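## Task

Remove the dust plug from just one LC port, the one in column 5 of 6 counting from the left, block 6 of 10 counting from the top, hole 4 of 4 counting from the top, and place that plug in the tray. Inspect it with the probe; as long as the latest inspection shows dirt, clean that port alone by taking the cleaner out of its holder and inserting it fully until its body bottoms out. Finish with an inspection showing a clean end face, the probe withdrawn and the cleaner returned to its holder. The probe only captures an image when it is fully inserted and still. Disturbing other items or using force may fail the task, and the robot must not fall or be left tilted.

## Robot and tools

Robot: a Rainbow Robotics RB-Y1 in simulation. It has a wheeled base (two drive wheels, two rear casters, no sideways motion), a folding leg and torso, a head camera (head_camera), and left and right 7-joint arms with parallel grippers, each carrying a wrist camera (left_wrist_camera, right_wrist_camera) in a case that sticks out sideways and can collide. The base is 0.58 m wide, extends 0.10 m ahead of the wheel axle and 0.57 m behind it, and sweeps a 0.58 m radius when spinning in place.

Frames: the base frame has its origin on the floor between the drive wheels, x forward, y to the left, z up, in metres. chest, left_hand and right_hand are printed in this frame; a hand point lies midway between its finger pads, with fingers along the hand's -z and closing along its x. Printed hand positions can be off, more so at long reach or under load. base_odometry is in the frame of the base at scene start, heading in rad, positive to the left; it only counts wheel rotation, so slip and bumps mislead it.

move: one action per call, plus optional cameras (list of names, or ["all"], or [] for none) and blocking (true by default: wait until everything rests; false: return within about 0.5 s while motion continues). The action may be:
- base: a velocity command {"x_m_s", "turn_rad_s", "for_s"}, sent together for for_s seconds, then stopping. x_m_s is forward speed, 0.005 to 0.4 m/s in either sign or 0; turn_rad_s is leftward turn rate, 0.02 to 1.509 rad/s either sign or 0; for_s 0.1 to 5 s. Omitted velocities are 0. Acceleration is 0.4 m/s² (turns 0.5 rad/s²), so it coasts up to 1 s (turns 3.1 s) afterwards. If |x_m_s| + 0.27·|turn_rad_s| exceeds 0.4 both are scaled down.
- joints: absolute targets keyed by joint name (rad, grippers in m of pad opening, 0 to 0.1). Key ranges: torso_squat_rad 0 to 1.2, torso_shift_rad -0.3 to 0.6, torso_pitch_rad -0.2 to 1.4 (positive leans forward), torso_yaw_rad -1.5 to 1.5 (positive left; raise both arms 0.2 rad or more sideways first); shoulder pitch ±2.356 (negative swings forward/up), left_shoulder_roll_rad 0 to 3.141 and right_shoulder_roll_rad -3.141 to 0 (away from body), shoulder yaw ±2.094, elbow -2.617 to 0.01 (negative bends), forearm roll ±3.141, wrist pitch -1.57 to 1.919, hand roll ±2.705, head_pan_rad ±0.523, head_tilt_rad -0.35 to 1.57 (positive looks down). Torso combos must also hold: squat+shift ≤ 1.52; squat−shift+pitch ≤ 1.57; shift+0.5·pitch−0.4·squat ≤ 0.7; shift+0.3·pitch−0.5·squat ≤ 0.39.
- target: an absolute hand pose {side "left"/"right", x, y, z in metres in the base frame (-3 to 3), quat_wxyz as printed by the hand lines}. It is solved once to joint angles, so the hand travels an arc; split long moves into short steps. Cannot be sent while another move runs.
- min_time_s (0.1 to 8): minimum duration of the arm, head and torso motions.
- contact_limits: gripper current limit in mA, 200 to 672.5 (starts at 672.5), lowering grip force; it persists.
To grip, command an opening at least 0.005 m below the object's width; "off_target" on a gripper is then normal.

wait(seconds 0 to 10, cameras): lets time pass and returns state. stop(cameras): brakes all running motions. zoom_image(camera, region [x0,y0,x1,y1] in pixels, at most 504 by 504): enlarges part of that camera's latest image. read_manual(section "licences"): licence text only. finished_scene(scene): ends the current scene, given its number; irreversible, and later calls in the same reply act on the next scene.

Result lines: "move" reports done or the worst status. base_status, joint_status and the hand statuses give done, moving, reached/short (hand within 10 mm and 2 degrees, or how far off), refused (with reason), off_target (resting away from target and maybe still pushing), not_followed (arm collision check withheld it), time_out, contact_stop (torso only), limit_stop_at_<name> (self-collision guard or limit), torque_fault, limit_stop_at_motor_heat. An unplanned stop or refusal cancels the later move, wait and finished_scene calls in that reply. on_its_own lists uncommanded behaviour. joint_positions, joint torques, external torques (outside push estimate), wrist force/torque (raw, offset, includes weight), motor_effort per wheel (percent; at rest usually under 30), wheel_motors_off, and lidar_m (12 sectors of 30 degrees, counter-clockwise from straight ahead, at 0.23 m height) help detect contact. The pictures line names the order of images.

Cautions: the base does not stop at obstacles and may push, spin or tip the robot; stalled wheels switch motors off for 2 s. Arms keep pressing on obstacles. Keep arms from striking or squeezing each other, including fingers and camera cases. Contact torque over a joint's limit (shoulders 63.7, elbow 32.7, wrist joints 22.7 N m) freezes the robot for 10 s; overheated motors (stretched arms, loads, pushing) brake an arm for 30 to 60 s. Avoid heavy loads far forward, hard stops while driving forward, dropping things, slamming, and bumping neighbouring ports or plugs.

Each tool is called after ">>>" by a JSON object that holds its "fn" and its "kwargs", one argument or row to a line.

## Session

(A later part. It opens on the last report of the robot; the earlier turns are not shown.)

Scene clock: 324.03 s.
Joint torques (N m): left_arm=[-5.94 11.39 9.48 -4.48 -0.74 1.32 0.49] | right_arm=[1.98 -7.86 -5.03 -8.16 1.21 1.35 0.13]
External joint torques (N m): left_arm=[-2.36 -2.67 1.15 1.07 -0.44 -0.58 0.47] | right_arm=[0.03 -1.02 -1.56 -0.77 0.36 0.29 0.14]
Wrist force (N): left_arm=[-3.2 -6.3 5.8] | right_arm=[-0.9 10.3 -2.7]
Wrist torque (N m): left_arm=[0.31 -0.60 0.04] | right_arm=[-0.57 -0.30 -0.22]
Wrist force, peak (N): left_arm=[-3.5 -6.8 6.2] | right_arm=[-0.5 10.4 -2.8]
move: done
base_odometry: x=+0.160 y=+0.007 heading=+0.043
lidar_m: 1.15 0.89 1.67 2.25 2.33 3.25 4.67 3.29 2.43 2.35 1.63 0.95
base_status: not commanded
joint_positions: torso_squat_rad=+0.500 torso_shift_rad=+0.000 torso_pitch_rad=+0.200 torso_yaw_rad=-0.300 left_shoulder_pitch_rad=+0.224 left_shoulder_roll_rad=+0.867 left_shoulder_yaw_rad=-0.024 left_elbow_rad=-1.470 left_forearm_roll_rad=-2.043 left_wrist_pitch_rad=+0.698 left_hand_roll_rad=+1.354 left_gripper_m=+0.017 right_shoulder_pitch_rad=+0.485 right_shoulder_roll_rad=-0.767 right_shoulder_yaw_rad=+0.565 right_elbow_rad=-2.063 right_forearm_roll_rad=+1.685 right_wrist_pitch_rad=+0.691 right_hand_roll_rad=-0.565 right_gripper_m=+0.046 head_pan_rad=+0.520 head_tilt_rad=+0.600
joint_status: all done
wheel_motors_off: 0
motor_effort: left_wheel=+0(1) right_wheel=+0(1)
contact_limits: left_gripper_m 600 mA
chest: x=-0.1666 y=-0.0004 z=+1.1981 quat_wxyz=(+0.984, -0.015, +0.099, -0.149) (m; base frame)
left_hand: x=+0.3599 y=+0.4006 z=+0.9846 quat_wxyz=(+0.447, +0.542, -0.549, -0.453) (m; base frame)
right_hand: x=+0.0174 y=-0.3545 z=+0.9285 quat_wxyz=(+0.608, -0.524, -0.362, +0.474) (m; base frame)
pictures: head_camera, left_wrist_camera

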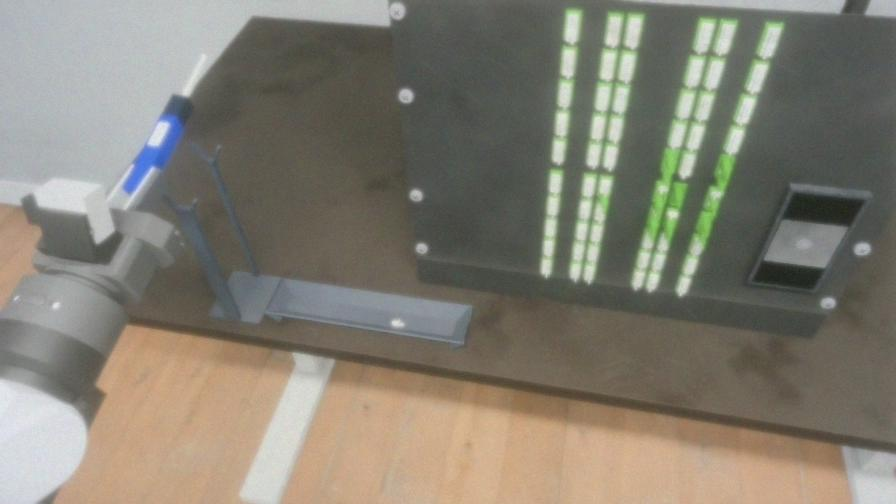

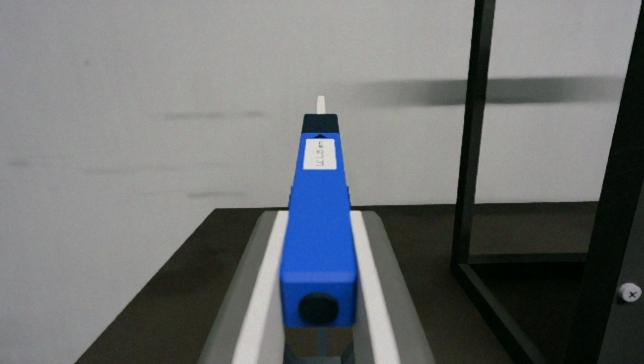

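>>> {"fn": "move", "kwargs": {
  "joints": {"left_shoulder_pitch_rad": 0.147, "left_shoulder_roll_rad": 0.849, "left_shoulder_yaw_rad": -0.096, "left_elbow_rad": -1.328, "left_forearm_roll_rad": -2.105, "left_wrist_pitch_rad": 0.765, "left_hand_roll_rad": 1.426},
  "min_time_s": 1.2,
  "cameras": ["left_wrist_camera"]
}}

>>> {"fn": "move", "kwargs": {
  "target": {"side": "left", "x": 0.3658, "y": 0.4014, "z": 0.9330, "quat_wxyz": [0.4475, 0.5420, -0.5485, -0.4530]},
  "min_time_s": 1.2,
  "cameras": ["left_wrist_camera"]
}}

>>> {"fn": "zoom_image", "kwargs": {
  "camera": "left_wrist_camera",
  "region": [270, 90, 370, 215]
}}

Scene clock: 325.67 s.
Joint torques (N m): left_arm=[-6.43 11.75 5.74 -4.29 -0.66 2.07 0.36] | right_arm=[2.35 -8.3 -4.94 -8.25 1.14 1.18 0.11]
External joint torques (N m): left_arm=[-2.24 -2.76 -2.06 0.9 -0.42 0.14 0.35] | right_arm=[0.4 -1.46 -1.48 -0.86 0.29 0.12 0.12]
Wrist force (N): left_arm=[-3.6 -6.6 6.3] | right_arm=[-0.5 10.3 -3.0]
Wrist torque (N m): left_arm=[0.32 -0.65 0.01] | right_arm=[-0.57 -0.25 -0.21]
Wrist force, peak (N): left_arm=[-3.6 -6.6 6.3] | right_arm=[-0.4 10.4 -2.8]
move: done
base_odometry: x=+0.160 y=+0.007 heading=+0.043
lidar_m: 1.15 0.89 1.66 2.25 2.34 3.25 4.66 3.29 2.43 2.36 1.62 0.96
base_status: not commanded
joint_positions: torso_squat_rad=+0.500 torso_shift_rad=+0.000 torso_pitch_rad=+0.200 torso_yaw_rad=-0.300 left_shoulder_pitch_rad=+0.147 left_shoulder_roll_rad=+0.849 left_shoulder_yaw_rad=-0.096 left_elbow_rad=-1.328 left_forearm_roll_rad=-2.105 left_wrist_pitch_rad=+0.765 left_hand_roll_rad=+1.426 left_gripper_m=+0.017 right_shoulder_pitch_rad=+0.485 right_shoulder_roll_rad=-0.767 right_shoulder_yaw_rad=+0.565 right_elbow_rad=-2.063 right_forearm_roll_rad=+1.685 right_wrist_pitch_rad=+0.691 right_hand_roll_rad=-0.565 right_gripper_m=+0.046 head_pan_rad=+0.520 head_tilt_rad=+0.600
joint_status: all done
wheel_motors_off: 0
motor_effort: left_wheel=+0(1) right_wheel=+0(1)
contact_limits: left_gripper_m 600 mA
chest: x=-0.1666 y=-0.0004 z=+1.1981 quat_wxyz=(+0.984, -0.015, +0.099, -0.149) (m; base frame)
left_hand: x=+0.3638 y=+0.4010 z=+0.9597 quat_wxyz=(+0.447, +0.542, -0.549, -0.454) (m; base frame)
right_hand: x=+0.0174 y=-0.3545 z=+0.9285 quat_wxyz=(+0.608, -0.524, -0.362, +0.474) (m; base frame)
pictures: left_wrist_camera

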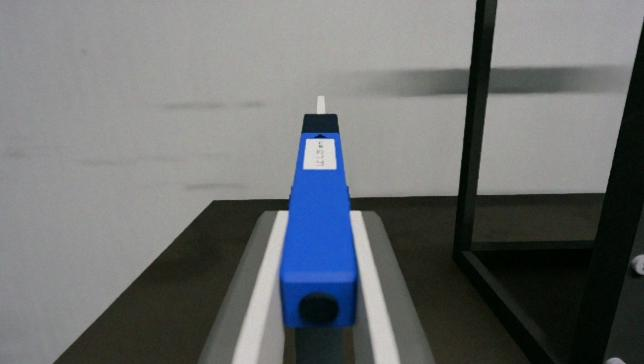

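Scene clock: 327.20 s.
Joint torques (N m): left_arm=[-6.99 12.02 5.12 -3.53 -0.6 1.98 0.34] | right_arm=[1.94 -7.95 -5.34 -8.24 1.3 1.41 0.09]
External joint torques (N m): left_arm=[-2.23 -2.77 -1.97 1.21 -0.45 0.03 0.33] | right_arm=[-0.01 -1.12 -1.88 -0.84 0.45 0.36 0.1]
Wrist force (N): left_arm=[-3.2 -6.4 6.3] | right_arm=[-0.6 10.2 -2.9]
Wrist torque (N m): left_arm=[0.31 -0.59 0.03] | right_arm=[-0.55 -0.26 -0.23]
Wrist force, peak (N): left_arm=[-3.6 -6.6 6.4] | right_arm=[-0.5 10.5 -2.9]
move: done
base_odometry: x=+0.160 y=+0.007 heading=+0.043
lidar_m: 1.14 0.89 1.66 2.25 2.35 3.25 4.67 3.29 2.42 2.35 1.62 0.96
base_status: not commanded
joint_positions: torso_squat_rad=+0.500 torso_shift_rad=+0.000 torso_pitch_rad=+0.200 torso_yaw_rad=-0.300 left_shoulder_pitch_rad=+0.067 left_shoulder_roll_rad=+0.820 left_shoulder_yaw_rad=-0.163 left_elbow_rad=-1.170 left_forearm_roll_rad=-2.161 left_wrist_pitch_rad=+0.837 left_hand_roll_rad=+1.495 left_gripper_m=+0.017 right_shoulder_pitch_rad=+0.485 right_shoulder_roll_rad=-0.767 right_shoulder_yaw_rad=+0.565 right_elbow_rad=-2.063 right_forearm_roll_rad=+1.685 right_wrist_pitch_rad=+0.691 right_hand_roll_rad=-0.565 right_gripper_m=+0.046 head_pan_rad=+0.520 head_tilt_rad=+0.600
joint_status: all done
wheel_motors_off: 0
motor_effort: left_wheel=+0(1) right_wheel=-1(1)
contact_limits: left_gripper_m 600 mA
chest: x=-0.1666 y=-0.0004 z=+1.1981 quat_wxyz=(+0.984, -0.015, +0.099, -0.149) (m; base frame)
left_hand: x=+0.3657 y=+0.4015 z=+0.9333 quat_wxyz=(+0.448, +0.542, -0.548, -0.453) (m; base frame)
left_hand_status: reached (checked arc, planned for 1.2 s): 0 mm and 0.1 deg off.
right_hand: x=+0.0174 y=-0.3545 z=+0.9285 quat_wxyz=(+0.608, -0.524, -0.362, +0.474) (m; base frame)
pictures: left_wrist_camera

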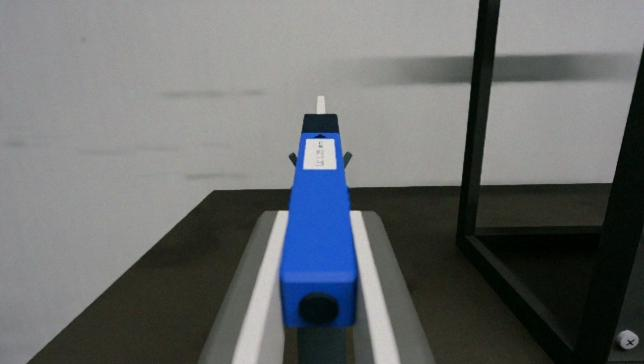

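Scaled by 4.032 from the camera's 644x364 image, which has a finer 1265x715 frame.

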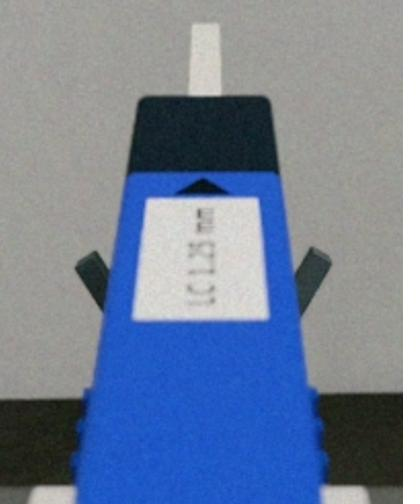

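>>> {"fn": "move", "kwargs": {
  "target": {"side": "left", "x": 0.3658, "y": 0.4015, "z": 0.9230, "quat_wxyz": [0.4475, 0.5420, -0.5483, -0.4530]},
  "min_time_s": 1.0,
  "cameras": []
}}

>>> {"fn": "move", "kwargs": {
  "target": {"side": "left", "x": 0.3658, "y": 0.4015, "z": 0.9195, "quat_wxyz": [0.4475, 0.5420, -0.5483, -0.4530]},
  "min_time_s": 0.8,
  "cameras": ["left_wrist_camera"]
}}

>>> {"fn": "zoom_image", "kwargs": {
  "camera": "left_wrist_camera",
  "region": [250, 90, 390, 265]
}}

Scene clock: 328.70 s.
Joint torques (N m): left_arm=[-7.23 12.31 4.62 -3.52 -0.58 2.07 0.46] | right_arm=[1.79 -8.12 -5.47 -8.1 1.04 1.51 0.33]
External joint torques (N m): left_arm=[-2.28 -2.54 -2.18 1.03 -0.46 0.12 0.45] | right_arm=[-0.17 -1.28 -2.01 -0.71 0.19 0.46 0.34]
Wrist force (N): left_arm=[-2.9 -6.3 6.2] | right_arm=[-0.5 10.4 -2.8]
Wrist torque (N m): left_arm=[0.29 -0.56 0.04] | right_arm=[-0.58 -0.25 -0.23]
Wrist force, peak (N): left_arm=[-3.4 -6.4 6.2] | right_arm=[-0.5 10.4 -3.0]
move: done
base_odometry: x=+0.160 y=+0.007 heading=+0.043
lidar_m: 1.15 0.89 1.66 2.25 2.34 3.25 4.67 3.29 2.43 2.35 1.62 0.95
base_status: not commanded
joint_positions: torso_squat_rad=+0.500 torso_shift_rad=+0.000 torso_pitch_rad=+0.200 torso_yaw_rad=-0.300 left_shoulder_pitch_rad=+0.038 left_shoulder_roll_rad=+0.807 left_shoulder_yaw_rad=-0.186 left_elbow_rad=-1.109 left_forearm_roll_rad=-2.181 left_wrist_pitch_rad=+0.864 left_hand_roll_rad=+1.521 left_gripper_m=+0.017 right_shoulder_pitch_rad=+0.485 right_shoulder_roll_rad=-0.767 right_shoulder_yaw_rad=+0.565 right_elbow_rad=-2.063 right_forearm_roll_rad=+1.685 right_wrist_pitch_rad=+0.691 right_hand_roll_rad=-0.565 right_gripper_m=+0.046 head_pan_rad=+0.520 head_tilt_rad=+0.600
joint_status: all done
wheel_motors_off: 0
motor_effort: left_wheel=+0(0) right_wheel=+0(2)
contact_limits: left_gripper_m 600 mA
chest: x=-0.1666 y=-0.0004 z=+1.1981 quat_wxyz=(+0.984, -0.015, +0.099, -0.149) (m; base frame)
left_hand: x=+0.3655 y=+0.4013 z=+0.9235 quat_wxyz=(+0.448, +0.542, -0.547, -0.454) (m; base frame)
left_hand_status: reached (checked arc, planned for 1.0 s): 1 mm and 0.2 deg off.
right_hand: x=+0.0174 y=-0.3545 z=+0.9285 quat_wxyz=(+0.608, -0.524, -0.362, +0.474) (m; base frame)
pictures: none
No camera images: "cameras" was empty.

Scene clock: 329.83 s.
Joint torques (N m): left_arm=[-7.63 12.11 4.53 -3.23 -0.51 2.13 0.53] | right_arm=[0.85 -8.23 -5.19 -8.7 1.32 1.45 0.2]
External joint torques (N m): left_arm=[-2.56 -2.79 -2.11 1.2 -0.42 0.18 0.52] | right_arm=[-1.11 -1.39 -1.73 -1.31 0.47 0.39 0.21]
Wrist force (N): left_arm=[-3.1 -6.4 6.2] | right_arm=[-0.7 10.2 -3.0]
Wrist torque (N m): left_arm=[0.30 -0.57 0.06] | right_arm=[-0.56 -0.27 -0.22]
Wrist force, peak (N): left_arm=[-3.1 -6.7 6.4] | right_arm=[-0.6 10.4 -2.8]
move: done
base_odometry: x=+0.160 y=+0.007 heading=+0.043
lidar_m: 1.15 0.90 1.65 2.25 2.35 3.25 4.67 3.30 2.43 2.35 1.61 0.95
base_status: not commanded
joint_positions: torso_squat_rad=+0.500 torso_shift_rad=+0.000 torso_pitch_rad=+0.200 torso_yaw_rad=-0.300 left_shoulder_pitch_rad=+0.022 left_shoulder_roll_rad=+0.802 left_shoulder_yaw_rad=-0.198 left_elbow_rad=-1.076 left_forearm_roll_rad=-2.191 left_wrist_pitch_rad=+0.882 left_hand_roll_rad=+1.537 left_gripper_m=+0.017 right_shoulder_pitch_rad=+0.485 right_shoulder_roll_rad=-0.767 right_shoulder_yaw_rad=+0.565 right_elbow_rad=-2.063 right_forearm_roll_rad=+1.685 right_wrist_pitch_rad=+0.691 right_hand_roll_rad=-0.565 right_gripper_m=+0.046 head_pan_rad=+0.520 head_tilt_rad=+0.600
joint_status: all done
wheel_motors_off: 0
motor_effort: left_wheel=+0(0) right_wheel=+0(2)
contact_limits: left_gripper_m 600 mA
chest: x=-0.1666 y=-0.0004 z=+1.1981 quat_wxyz=(+0.984, -0.015, +0.099, -0.149) (m; base frame)
left_hand: x=+0.3657 y=+0.4017 z=+0.9198 quat_wxyz=(+0.448, +0.542, -0.548, -0.453) (m; base frame)
left_hand_status: reached (checked arc, planned for 0.8 s): 0 mm and 0.1 deg off.
right_hand: x=+0.0174 y=-0.3545 z=+0.9285 quat_wxyz=(+0.608, -0.524, -0.362, +0.474) (m; base frame)
pictures: left_wrist_camera

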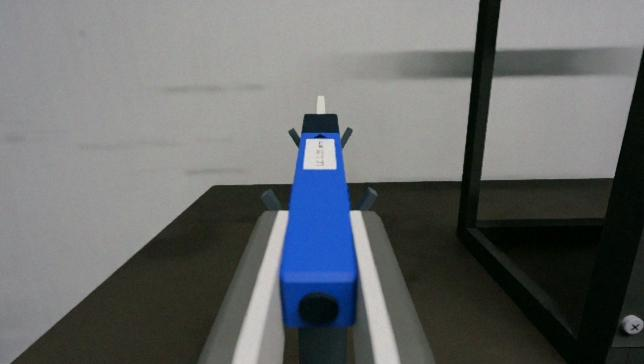

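Scaled by 2.880 from the camera's 644x364 image, which has a finer 1265x715 frame.

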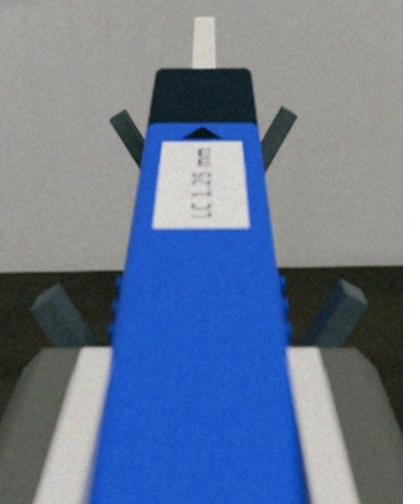

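>>> {"fn": "move", "kwargs": {
  "target": {"side": "left", "x": 0.3658, "y": 0.4015, "z": 0.9180, "quat_wxyz": [0.4475, 0.5420, -0.5483, -0.4530]},
  "min_time_s": 0.8,
  "cameras": []
}}

>>> {"fn": "move", "kwargs": {
  "target": {"side": "left", "x": 0.3658, "y": 0.4015, "z": 0.9172, "quat_wxyz": [0.4475, 0.5420, -0.5483, -0.4530]},
  "min_time_s": 0.8,
  "cameras": ["left_wrist_camera"]
}}

>>> {"fn": "zoom_image", "kwargs": {
  "camera": "left_wrist_camera",
  "region": [250, 90, 390, 265]
}}

Scene clock: 331.13 s.
Joint torques (N m): left_arm=[-7.48 12.2 4.66 -3.32 -0.58 1.94 0.55] | right_arm=[1.83 -8.11 -4.47 -8.16 1.18 1.32 0.18]
External joint torques (N m): left_arm=[-2.37 -2.73 -1.92 1.06 -0.5 -0.01 0.54] | right_arm=[-0.12 -1.27 -1.01 -0.77 0.33 0.26 0.18]
Wrist force (N): left_arm=[-3.3 -6.4 6.2] | right_arm=[-0.6 10.0 -2.7]
Wrist torque (N m): left_arm=[0.31 -0.59 0.05] | right_arm=[-0.53 -0.26 -0.22]
Wrist force, peak (N): left_arm=[-3.5 -6.7 6.4] | right_arm=[-0.6 10.5 -2.9]
move: done
base_odometry: x=+0.160 y=+0.007 heading=+0.043
lidar_m: 1.15 0.89 1.66 2.25 2.35 3.24 4.67 3.30 2.44 2.35 1.62 0.95
base_status: not commanded
joint_positions: torso_squat_rad=+0.500 torso_shift_rad=+0.000 torso_pitch_rad=+0.200 torso_yaw_rad=-0.300 left_shoulder_pitch_rad=+0.015 left_shoulder_roll_rad=+0.799 left_shoulder_yaw_rad=-0.203 left_elbow_rad=-1.062 left_forearm_roll_rad=-2.196 left_wrist_pitch_rad=+0.889 left_hand_roll_rad=+1.544 left_gripper_m=+0.017 right_shoulder_pitch_rad=+0.485 right_shoulder_roll_rad=-0.767 right_shoulder_yaw_rad=+0.565 right_elbow_rad=-2.063 right_forearm_roll_rad=+1.685 right_wrist_pitch_rad=+0.691 right_hand_roll_rad=-0.565 right_gripper_m=+0.046 head_pan_rad=+0.520 head_tilt_rad=+0.600
joint_status: all done
wheel_motors_off: 0
motor_effort: left_wheel=+0(1) right_wheel=+0(1)
contact_limits: left_gripper_m 600 mA
chest: x=-0.1666 y=-0.0004 z=+1.1981 quat_wxyz=(+0.984, -0.015, +0.099, -0.149) (m; base frame)
left_hand: x=+0.3657 y=+0.4018 z=+0.9182 quat_wxyz=(+0.448, +0.542, -0.548, -0.453) (m; base frame)
left_hand_status: reached (checked arc, planned for 0.8 s): 0 mm and 0.0 deg off.
right_hand: x=+0.0174 y=-0.3545 z=+0.9285 quat_wxyz=(+0.608, -0.524, -0.362, +0.474) (m; base frame)
pictures: none
No camera images: "cameras" was empty.

Scene clock: 332.27 s.
Joint torques (N m): left_arm=[-6.96 11.58 3.97 -2.86 -0.53 1.56 0.43] | right_arm=[1.79 -8.47 -5.87 -8.16 1.14 1.48 -0.01]
External joint torques (N m): left_arm=[-1.83 -3.35 -2.58 1.5 -0.45 -0.39 0.41] | right_arm=[-0.16 -1.63 -2.4 -0.77 0.29 0.42 0]
Wrist force (N): left_arm=[-3.5 -4.3 6.6] | right_arm=[-0.7 10.3 -2.8]
Wrist torque (N m): left_arm=[0.40 -0.62 0.05] | right_arm=[-0.56 -0.28 -0.23]
Wrist force, peak (N): left_arm=[-3.4 -6.4 6.3] | right_arm=[-0.6 10.5 -2.9]
move: done
base_odometry: x=+0.160 y=+0.007 heading=+0.043
lidar_m: 1.14 0.89 1.67 2.25 2.34 3.25 4.67 3.30 2.44 2.35 1.63 0.96
base_status: not commanded
joint_positions: torso_squat_rad=+0.500 torso_shift_rad=+0.000 torso_pitch_rad=+0.200 torso_yaw_rad=-0.300 left_shoulder_pitch_rad=+0.012 left_shoulder_roll_rad=+0.798 left_shoulder_yaw_rad=-0.205 left_elbow_rad=-1.055 left_forearm_roll_rad=-2.198 left_wrist_pitch_rad=+0.892 left_hand_roll_rad=+1.546 left_gripper_m=+0.017 right_shoulder_pitch_rad=+0.485 right_shoulder_roll_rad=-0.767 right_shoulder_yaw_rad=+0.565 right_elbow_rad=-2.063 right_forearm_roll_rad=+1.685 right_wrist_pitch_rad=+0.691 right_hand_roll_rad=-0.565 right_gripper_m=+0.046 head_pan_rad=+0.520 head_tilt_rad=+0.600
joint_status: all done
wheel_motors_off: 0
motor_effort: left_wheel=+0(1) right_wheel=+0(2)
contact_limits: left_gripper_m 600 mA
chest: x=-0.1666 y=-0.0004 z=+1.1981 quat_wxyz=(+0.984, -0.015, +0.099, -0.149) (m; base frame)
left_hand: x=+0.3658 y=+0.4018 z=+0.9175 quat_wxyz=(+0.447, +0.542, -0.548, -0.453) (m; base frame)
left_hand_status: reached (checked arc, planned for 0.8 s): 0 mm and 0.0 deg off.
right_hand: x=+0.0174 y=-0.3545 z=+0.9285 quat_wxyz=(+0.608, -0.524, -0.362, +0.474) (m; base frame)
pictures: left_wrist_camera

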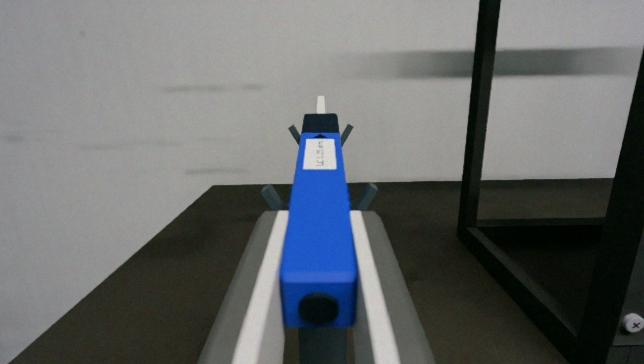

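Scaled by 2.880 from the camera's 644x364 image, which has a finer 1265x715 frame.

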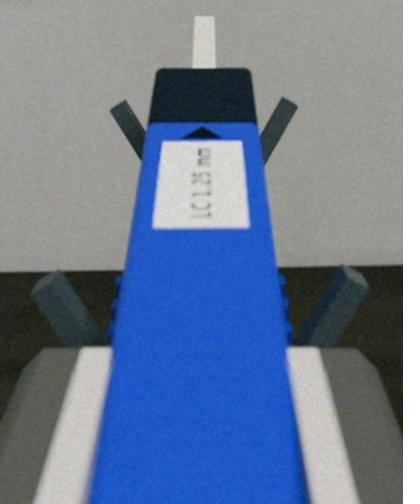

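>>> {"fn": "move", "kwargs": {
  "joints": {"left_gripper_m": 0.0195},
  "cameras": ["left_wrist_camera"]
}}

>>> {"fn": "move", "kwargs": {
  "joints": {"left_gripper_m": 0.026},
  "cameras": ["left_wrist_camera"]
}}

>>> {"fn": "move", "kwargs": {
  "joints": {"left_gripper_m": 0.036},
  "cameras": ["left_wrist_camera", "head_camera"]
}}

>>> {"fn": "zoom_image", "kwargs": {
  "camera": "left_wrist_camera",
  "region": [250, 90, 390, 265]
}}

Scene clock: 332.90 s.
Joint torques (N m): left_arm=[-7.18 12.15 4.18 -3.28 -0.53 1.45 0.43] | right_arm=[2.29 -8.06 -4.69 -8.43 1.06 1.6 0.34]
External joint torques (N m): left_arm=[-2.05 -2.78 -2.36 1.09 -0.45 -0.5 0.42] | right_arm=[0.33 -1.23 -1.22 -1.04 0.2 0.54 0.35]
Wrist force (N): left_arm=[-3.3 -6.2 6.2] | right_arm=[-0.7 10.4 -3.0]
Wrist torque (N m): left_arm=[0.35 -0.62 0.07] | right_arm=[-0.60 -0.28 -0.22]
Wrist force, peak (N): left_arm=[-3.2 -6.4 6.4] | right_arm=[-0.7 10.4 -3.0]
move: done
base_odometry: x=+0.160 y=+0.007 heading=+0.043
lidar_m: 1.15 0.90 1.66 2.25 2.34 3.25 4.67 3.30 2.43 2.35 1.62 0.96
base_status: not commanded
joint_positions: torso_squat_rad=+0.500 torso_shift_rad=+0.000 torso_pitch_rad=+0.200 torso_yaw_rad=-0.300 left_shoulder_pitch_rad=+0.012 left_shoulder_roll_rad=+0.798 left_shoulder_yaw_rad=-0.205 left_elbow_rad=-1.055 left_forearm_roll_rad=-2.198 left_wrist_pitch_rad=+0.892 left_hand_roll_rad=+1.546 left_gripper_m=+0.019 right_shoulder_pitch_rad=+0.485 right_shoulder_roll_rad=-0.767 right_shoulder_yaw_rad=+0.565 right_elbow_rad=-2.063 right_forearm_roll_rad=+1.685 right_wrist_pitch_rad=+0.691 right_hand_roll_rad=-0.565 right_gripper_m=+0.046 head_pan_rad=+0.520 head_tilt_rad=+0.600
joint_status: all done
wheel_motors_off: 0
motor_effort: left_wheel=+0(0) right_wheel=-1(1)
contact_limits: left_gripper_m 600 mA
chest: x=-0.1666 y=-0.0004 z=+1.1981 quat_wxyz=(+0.984, -0.015, +0.099, -0.149) (m; base frame)
left_hand: x=+0.3658 y=+0.4018 z=+0.9174 quat_wxyz=(+0.447, +0.542, -0.548, -0.453) (m; base frame)
right_hand: x=+0.0174 y=-0.3545 z=+0.9285 quat_wxyz=(+0.608, -0.524, -0.362, +0.474) (m; base frame)
pictures: left_wrist_camera

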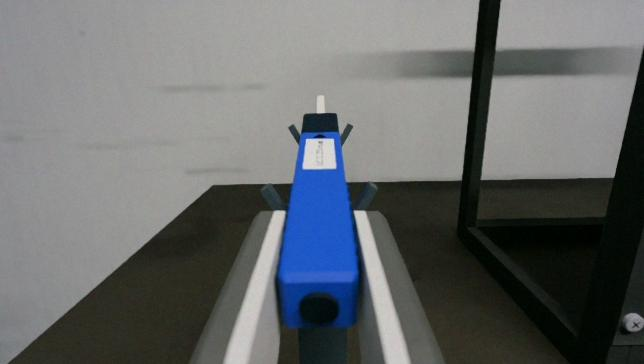

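Scene clock: 333.40 s.
Joint torques (N m): left_arm=[-7.31 12.18 4.23 -3.21 -0.54 1.53 0.46] | right_arm=[2.07 -8.19 -4.92 -8.55 1.17 1.49 0.15]
External joint torques (N m): left_arm=[-2.17 -2.75 -2.31 1.16 -0.46 -0.42 0.44] | right_arm=[0.12 -1.35 -1.45 -1.16 0.32 0.43 0.16]
Wrist force (N): left_arm=[-3.3 -6.1 6.2] | right_arm=[-0.4 10.2 -2.7]
Wrist torque (N m): left_arm=[0.33 -0.60 0.05] | right_arm=[-0.57 -0.23 -0.22]
Wrist force, peak (N): left_arm=[-3.4 -6.4 6.2] | right_arm=[-0.7 10.3 -2.9]
move: done
base_odometry: x=+0.160 y=+0.007 heading=+0.043
lidar_m: 1.14 0.90 1.66 2.25 2.35 3.24 4.67 3.29 2.43 2.35 1.62 0.95
base_status: not commanded
joint_positions: torso_squat_rad=+0.500 torso_shift_rad=+0.000 torso_pitch_rad=+0.200 torso_yaw_rad=-0.300 left_shoulder_pitch_rad=+0.012 left_shoulder_roll_rad=+0.798 left_shoulder_yaw_rad=-0.205 left_elbow_rad=-1.055 left_forearm_roll_rad=-2.198 left_wrist_pitch_rad=+0.892 left_hand_roll_rad=+1.546 left_gripper_m=+0.026 right_shoulder_pitch_rad=+0.485 right_shoulder_roll_rad=-0.767 right_shoulder_yaw_rad=+0.565 right_elbow_rad=-2.063 right_forearm_roll_rad=+1.685 right_wrist_pitch_rad=+0.691 right_hand_roll_rad=-0.565 right_gripper_m=+0.046 head_pan_rad=+0.520 head_tilt_rad=+0.600
joint_status: all done
wheel_motors_off: 0
motor_effort: left_wheel=+0(0) right_wheel=+1(1)
contact_limits: left_gripper_m 600 mA
chest: x=-0.1666 y=-0.0004 z=+1.1981 quat_wxyz=(+0.984, -0.015, +0.099, -0.149) (m; base frame)
left_hand: x=+0.3658 y=+0.4018 z=+0.9174 quat_wxyz=(+0.447, +0.542, -0.548, -0.453) (m; base frame)
right_hand: x=+0.0174 y=-0.3545 z=+0.9285 quat_wxyz=(+0.608, -0.524, -0.362, +0.474) (m; base frame)
pictures: left_wrist_camera

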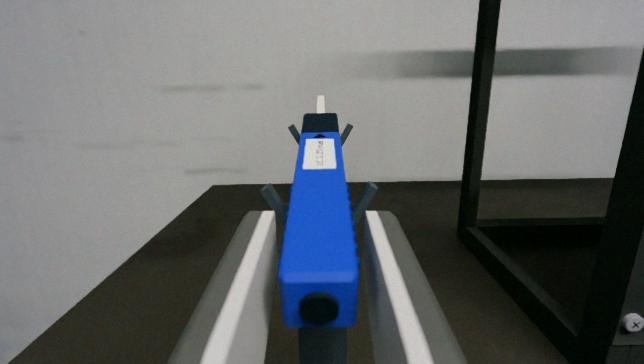

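Scene clock: 333.97 s.
Joint torques (N m): left_arm=[-7.13 12.19 4.42 -3.2 -0.53 1.46 0.53] | right_arm=[2.29 -8.11 -5.63 -8.31 1.25 1.38 0.09]
External joint torques (N m): left_arm=[-2 -2.74 -2.13 1.17 -0.46 -0.49 0.52] | right_arm=[0.34 -1.27 -2.16 -0.92 0.39 0.32 0.1]
Wrist force (N): left_arm=[-3.4 -6.3 6.3] | right_arm=[-0.7 10.3 -2.7]
Wrist torque (N m): left_arm=[0.38 -0.61 0.06] | right_arm=[-0.56 -0.27 -0.22]
Wrist force, peak (N): left_arm=[-3.4 -6.3 6.3] | right_arm=[-0.6 10.3 -3.0]
move: done
base_odometry: x=+0.160 y=+0.007 heading=+0.043
lidar_m: 1.15 0.89 1.66 2.25 2.34 3.25 4.67 3.30 2.43 2.35 1.62 0.96
base_status: not commanded
joint_positions: torso_squat_rad=+0.500 torso_shift_rad=+0.000 torso_pitch_rad=+0.200 torso_yaw_rad=-0.300 left_shoulder_pitch_rad=+0.012 left_shoulder_roll_rad=+0.798 left_shoulder_yaw_rad=-0.205 left_elbow_rad=-1.055 left_forearm_roll_rad=-2.198 left_wrist_pitch_rad=+0.892 left_hand_roll_rad=+1.546 left_gripper_m=+0.036 right_shoulder_pitch_rad=+0.485 right_shoulder_roll_rad=-0.767 right_shoulder_yaw_rad=+0.565 right_elbow_rad=-2.063 right_forearm_roll_rad=+1.685 right_wrist_pitch_rad=+0.691 right_hand_roll_rad=-0.565 right_gripper_m=+0.046 head_pan_rad=+0.520 head_tilt_rad=+0.600
joint_status: all done
wheel_motors_off: 0
motor_effort: left_wheel=+0(1) right_wheel=-1(1)
contact_limits: left_gripper_m 600 mA
chest: x=-0.1666 y=-0.0004 z=+1.1981 quat_wxyz=(+0.984, -0.015, +0.099, -0.149) (m; base frame)
left_hand: x=+0.3658 y=+0.4018 z=+0.9174 quat_wxyz=(+0.447, +0.542, -0.548, -0.453) (m; base frame)
right_hand: x=+0.0174 y=-0.3545 z=+0.9285 quat_wxyz=(+0.608, -0.524, -0.362, +0.474) (m; base frame)
pictures: head_camera, left_wrist_camera

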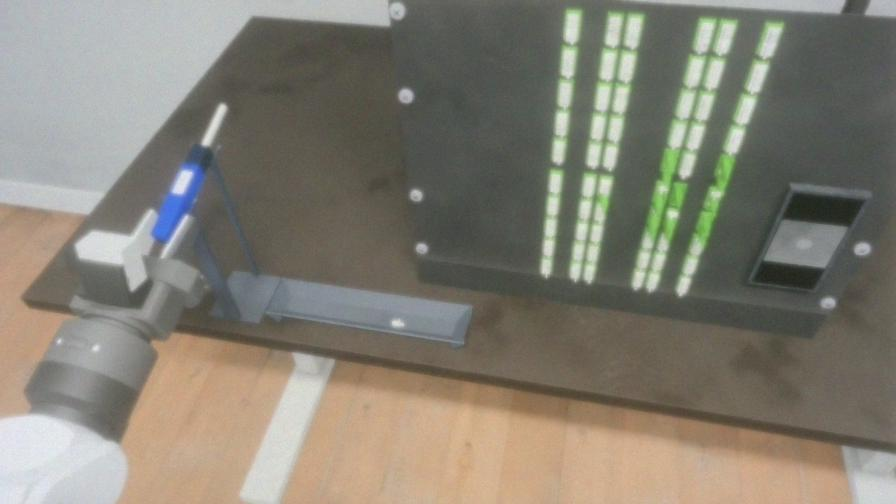

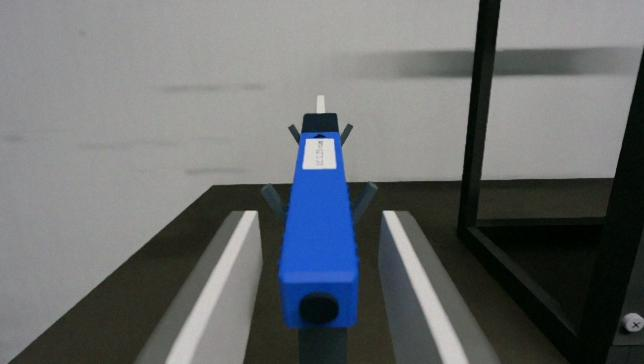

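Scaled by 2.880 from the camera's 644x364 image, which has a finer 1265x715 frame.

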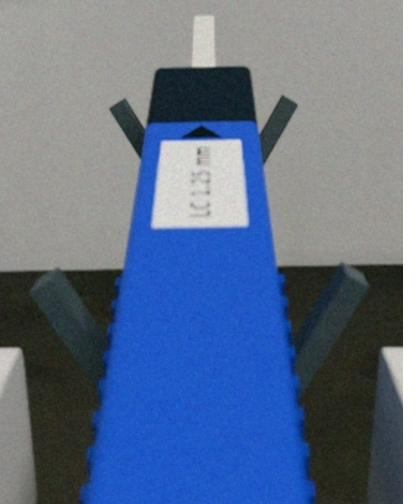

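>>> {"fn": "move", "kwargs": {
  "target": {"side": "left", "x": 0.3300, "y": 0.4018, "z": 0.9100, "quat_wxyz": [0.4475, 0.5420, -0.5483, -0.4530]},
  "min_time_s": 1.5,
  "cameras": ["left_wrist_camera"]
}}

>>> {"fn": "move", "kwargs": {
  "target": {"side": "left", "x": 0.2800, "y": 0.3990, "z": 0.9020, "quat_wxyz": [0.4525, 0.5400, -0.5430, -0.4545]},
  "min_time_s": 1.5,
  "cameras": ["left_wrist_camera", "head_camera"]
}}

Scene clock: 335.97 s.
Joint torques (N m): left_arm=[-1.03 11.37 7.77 -4.98 -0.14 2.08 0.03] | right_arm=[1.65 -8.88 -4.96 -8.32 1.21 1.51 0.2]
External joint torques (N m): left_arm=[2.21 -2.59 1.27 -0.64 -0.02 0.14 0.01] | right_arm=[-0.31 -2.05 -1.5 -0.93 0.36 0.45 0.21]
Wrist force (N): left_arm=[-3.2 -6.1 6.0] | right_arm=[-0.4 10.1 -2.9]
Wrist torque (N m): left_arm=[0.35 -0.59 0.02] | right_arm=[-0.55 -0.25 -0.22]
Wrist force, peak (N): left_arm=[-3.4 -6.3 6.3] | right_arm=[-0.6 10.4 -2.9]
move: done
base_odometry: x=+0.160 y=+0.007 heading=+0.043
lidar_m: 1.14 0.90 1.66 2.25 2.34 3.25 4.67 3.29 2.44 2.35 1.62 0.96
base_status: not commanded
joint_positions: torso_squat_rad=+0.500 torso_shift_rad=+0.000 torso_pitch_rad=+0.200 torso_yaw_rad=-0.300 left_shoulder_pitch_rad=+0.120 left_shoulder_roll_rad=+0.783 left_shoulder_yaw_rad=-0.198 left_elbow_rad=-1.137 left_forearm_roll_rad=-2.195 left_wrist_pitch_rad=+0.939 left_hand_roll_rad=+1.521 left_gripper_m=+0.036 right_shoulder_pitch_rad=+0.485 right_shoulder_roll_rad=-0.767 right_shoulder_yaw_rad=+0.565 right_elbow_rad=-2.063 right_forearm_roll_rad=+1.685 right_wrist_pitch_rad=+0.691 right_hand_roll_rad=-0.565 right_gripper_m=+0.046 head_pan_rad=+0.520 head_tilt_rad=+0.600
joint_status: all done
wheel_motors_off: 0
motor_effort: left_wheel=+0(0) right_wheel=+1(2)
contact_limits: left_gripper_m 600 mA
chest: x=-0.1666 y=-0.0004 z=+1.1981 quat_wxyz=(+0.984, -0.015, +0.099, -0.149) (m; base frame)
left_hand: x=+0.3302 y=+0.4017 z=+0.9101 quat_wxyz=(+0.447, +0.542, -0.549, -0.453) (m; base frame)
left_hand_status: reached (checked arc, planned for 1.5 s): 0 mm and 0.0 deg off.
right_hand: x=+0.0174 y=-0.3545 z=+0.9285 quat_wxyz=(+0.608, -0.524, -0.362, +0.474) (m; base frame)
pictures: left_wrist_camera

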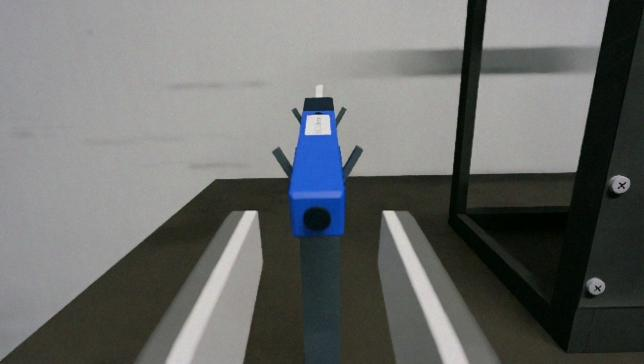

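Scene clock: 337.80 s.
Joint torques (N m): left_arm=[1.2 9.49 7.89 -5.29 -0.23 1.87 -0.14] | right_arm=[2.5 -9.04 -4.82 -8.47 1.02 1.35 0.05]
External joint torques (N m): left_arm=[1.83 -2.91 1.63 -0.89 -0.03 -0.08 -0.15] | right_arm=[0.54 -2.21 -1.35 -1.08 0.17 0.29 0.06]
Wrist force (N): left_arm=[-3.7 -6.4 6.0] | right_arm=[-0.4 10.2 -2.8]
Wrist torque (N m): left_arm=[0.34 -0.66 0.03] | right_arm=[-0.57 -0.24 -0.23]
Wrist force, peak (N): left_arm=[-3.7 -6.5 6.2] | right_arm=[-0.6 10.5 -3.0]
move: done
base_odometry: x=+0.160 y=+0.007 heading=+0.043
lidar_m: 1.15 0.89 1.66 2.25 2.35 3.24 4.67 3.29 2.43 2.35 1.62 0.96
base_status: not commanded
joint_positions: torso_squat_rad=+0.500 torso_shift_rad=+0.000 torso_pitch_rad=+0.200 torso_yaw_rad=-0.300 left_shoulder_pitch_rad=+0.270 left_shoulder_roll_rad=+0.758 left_shoulder_yaw_rad=-0.192 left_elbow_rad=-1.260 left_forearm_roll_rad=-2.189 left_wrist_pitch_rad=+0.988 left_hand_roll_rad=+1.473 left_gripper_m=+0.036 right_shoulder_pitch_rad=+0.485 right_shoulder_roll_rad=-0.767 right_shoulder_yaw_rad=+0.565 right_elbow_rad=-2.063 right_forearm_roll_rad=+1.685 right_wrist_pitch_rad=+0.691 right_hand_roll_rad=-0.565 right_gripper_m=+0.046 head_pan_rad=+0.520 head_tilt_rad=+0.600
joint_status: all done
wheel_motors_off: 0
motor_effort: left_wheel=+0(1) right_wheel=+0(1)
contact_limits: left_gripper_m 600 mA
chest: x=-0.1666 y=-0.0004 z=+1.1981 quat_wxyz=(+0.984, -0.015, +0.099, -0.149) (m; base frame)
left_hand: x=+0.2803 y=+0.3989 z=+0.9020 quat_wxyz=(+0.453, +0.541, -0.544, -0.455) (m; base frame)
left_hand_status: reached (checked arc, planned for 1.5 s): 0 mm and 0.1 deg off.
right_hand: x=+0.0174 y=-0.3545 z=+0.9285 quat_wxyz=(+0.608, -0.524, -0.362, +0.474) (m; base frame)
pictures: head_camera, left_wrist_camera

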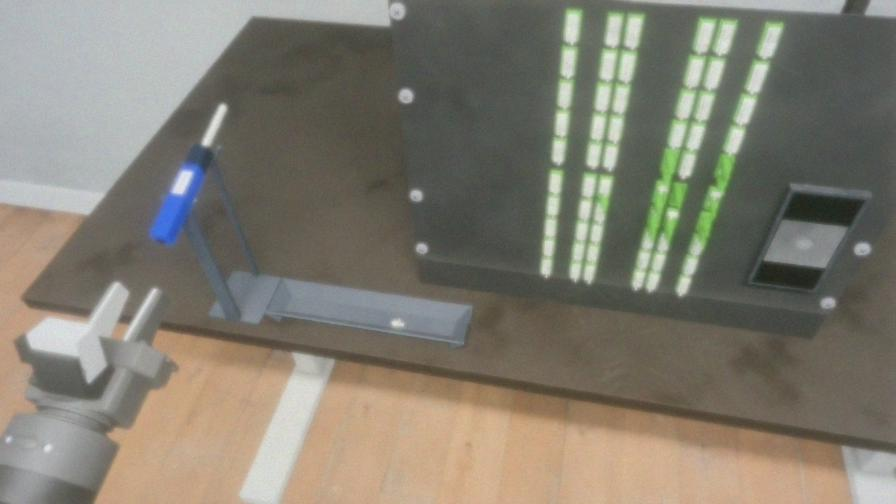

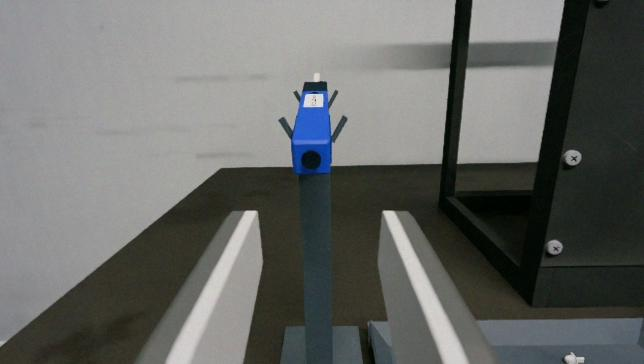

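>>> {"fn": "zoom_image", "kwargs": {
  "camera": "head_camera",
  "region": [740, 170, 880, 310]
}}

>>> {"fn": "zoom_image", "kwargs": {
  "camera": "head_camera",
  "region": [120, 80, 480, 360]
}}

Scaled by 3.600 from the camera's 896x504 image, which has a finer 1280x720 frame.

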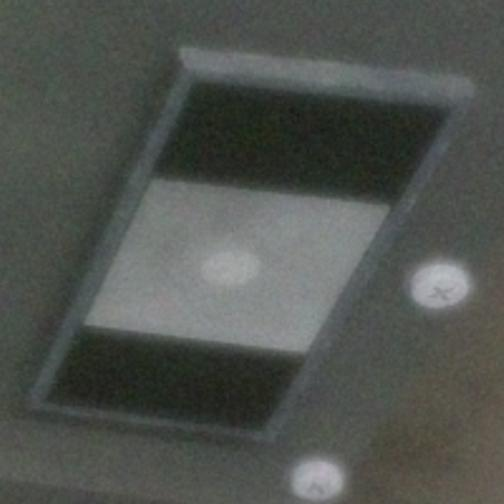

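Scaled by 1.400 from the camera's 896x504 image, which has a finer 1280x720 frame.

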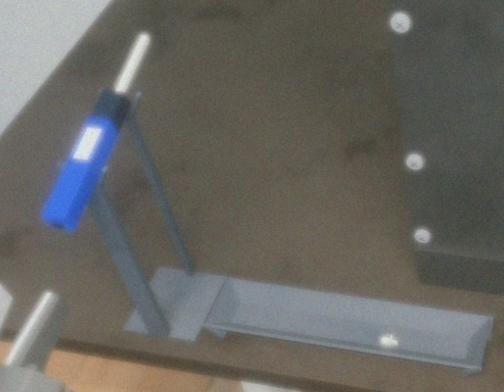

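>>> {"fn": "finished_scene", "kwargs": {
  "scene": 2
}}

The scene is finished: the task was done.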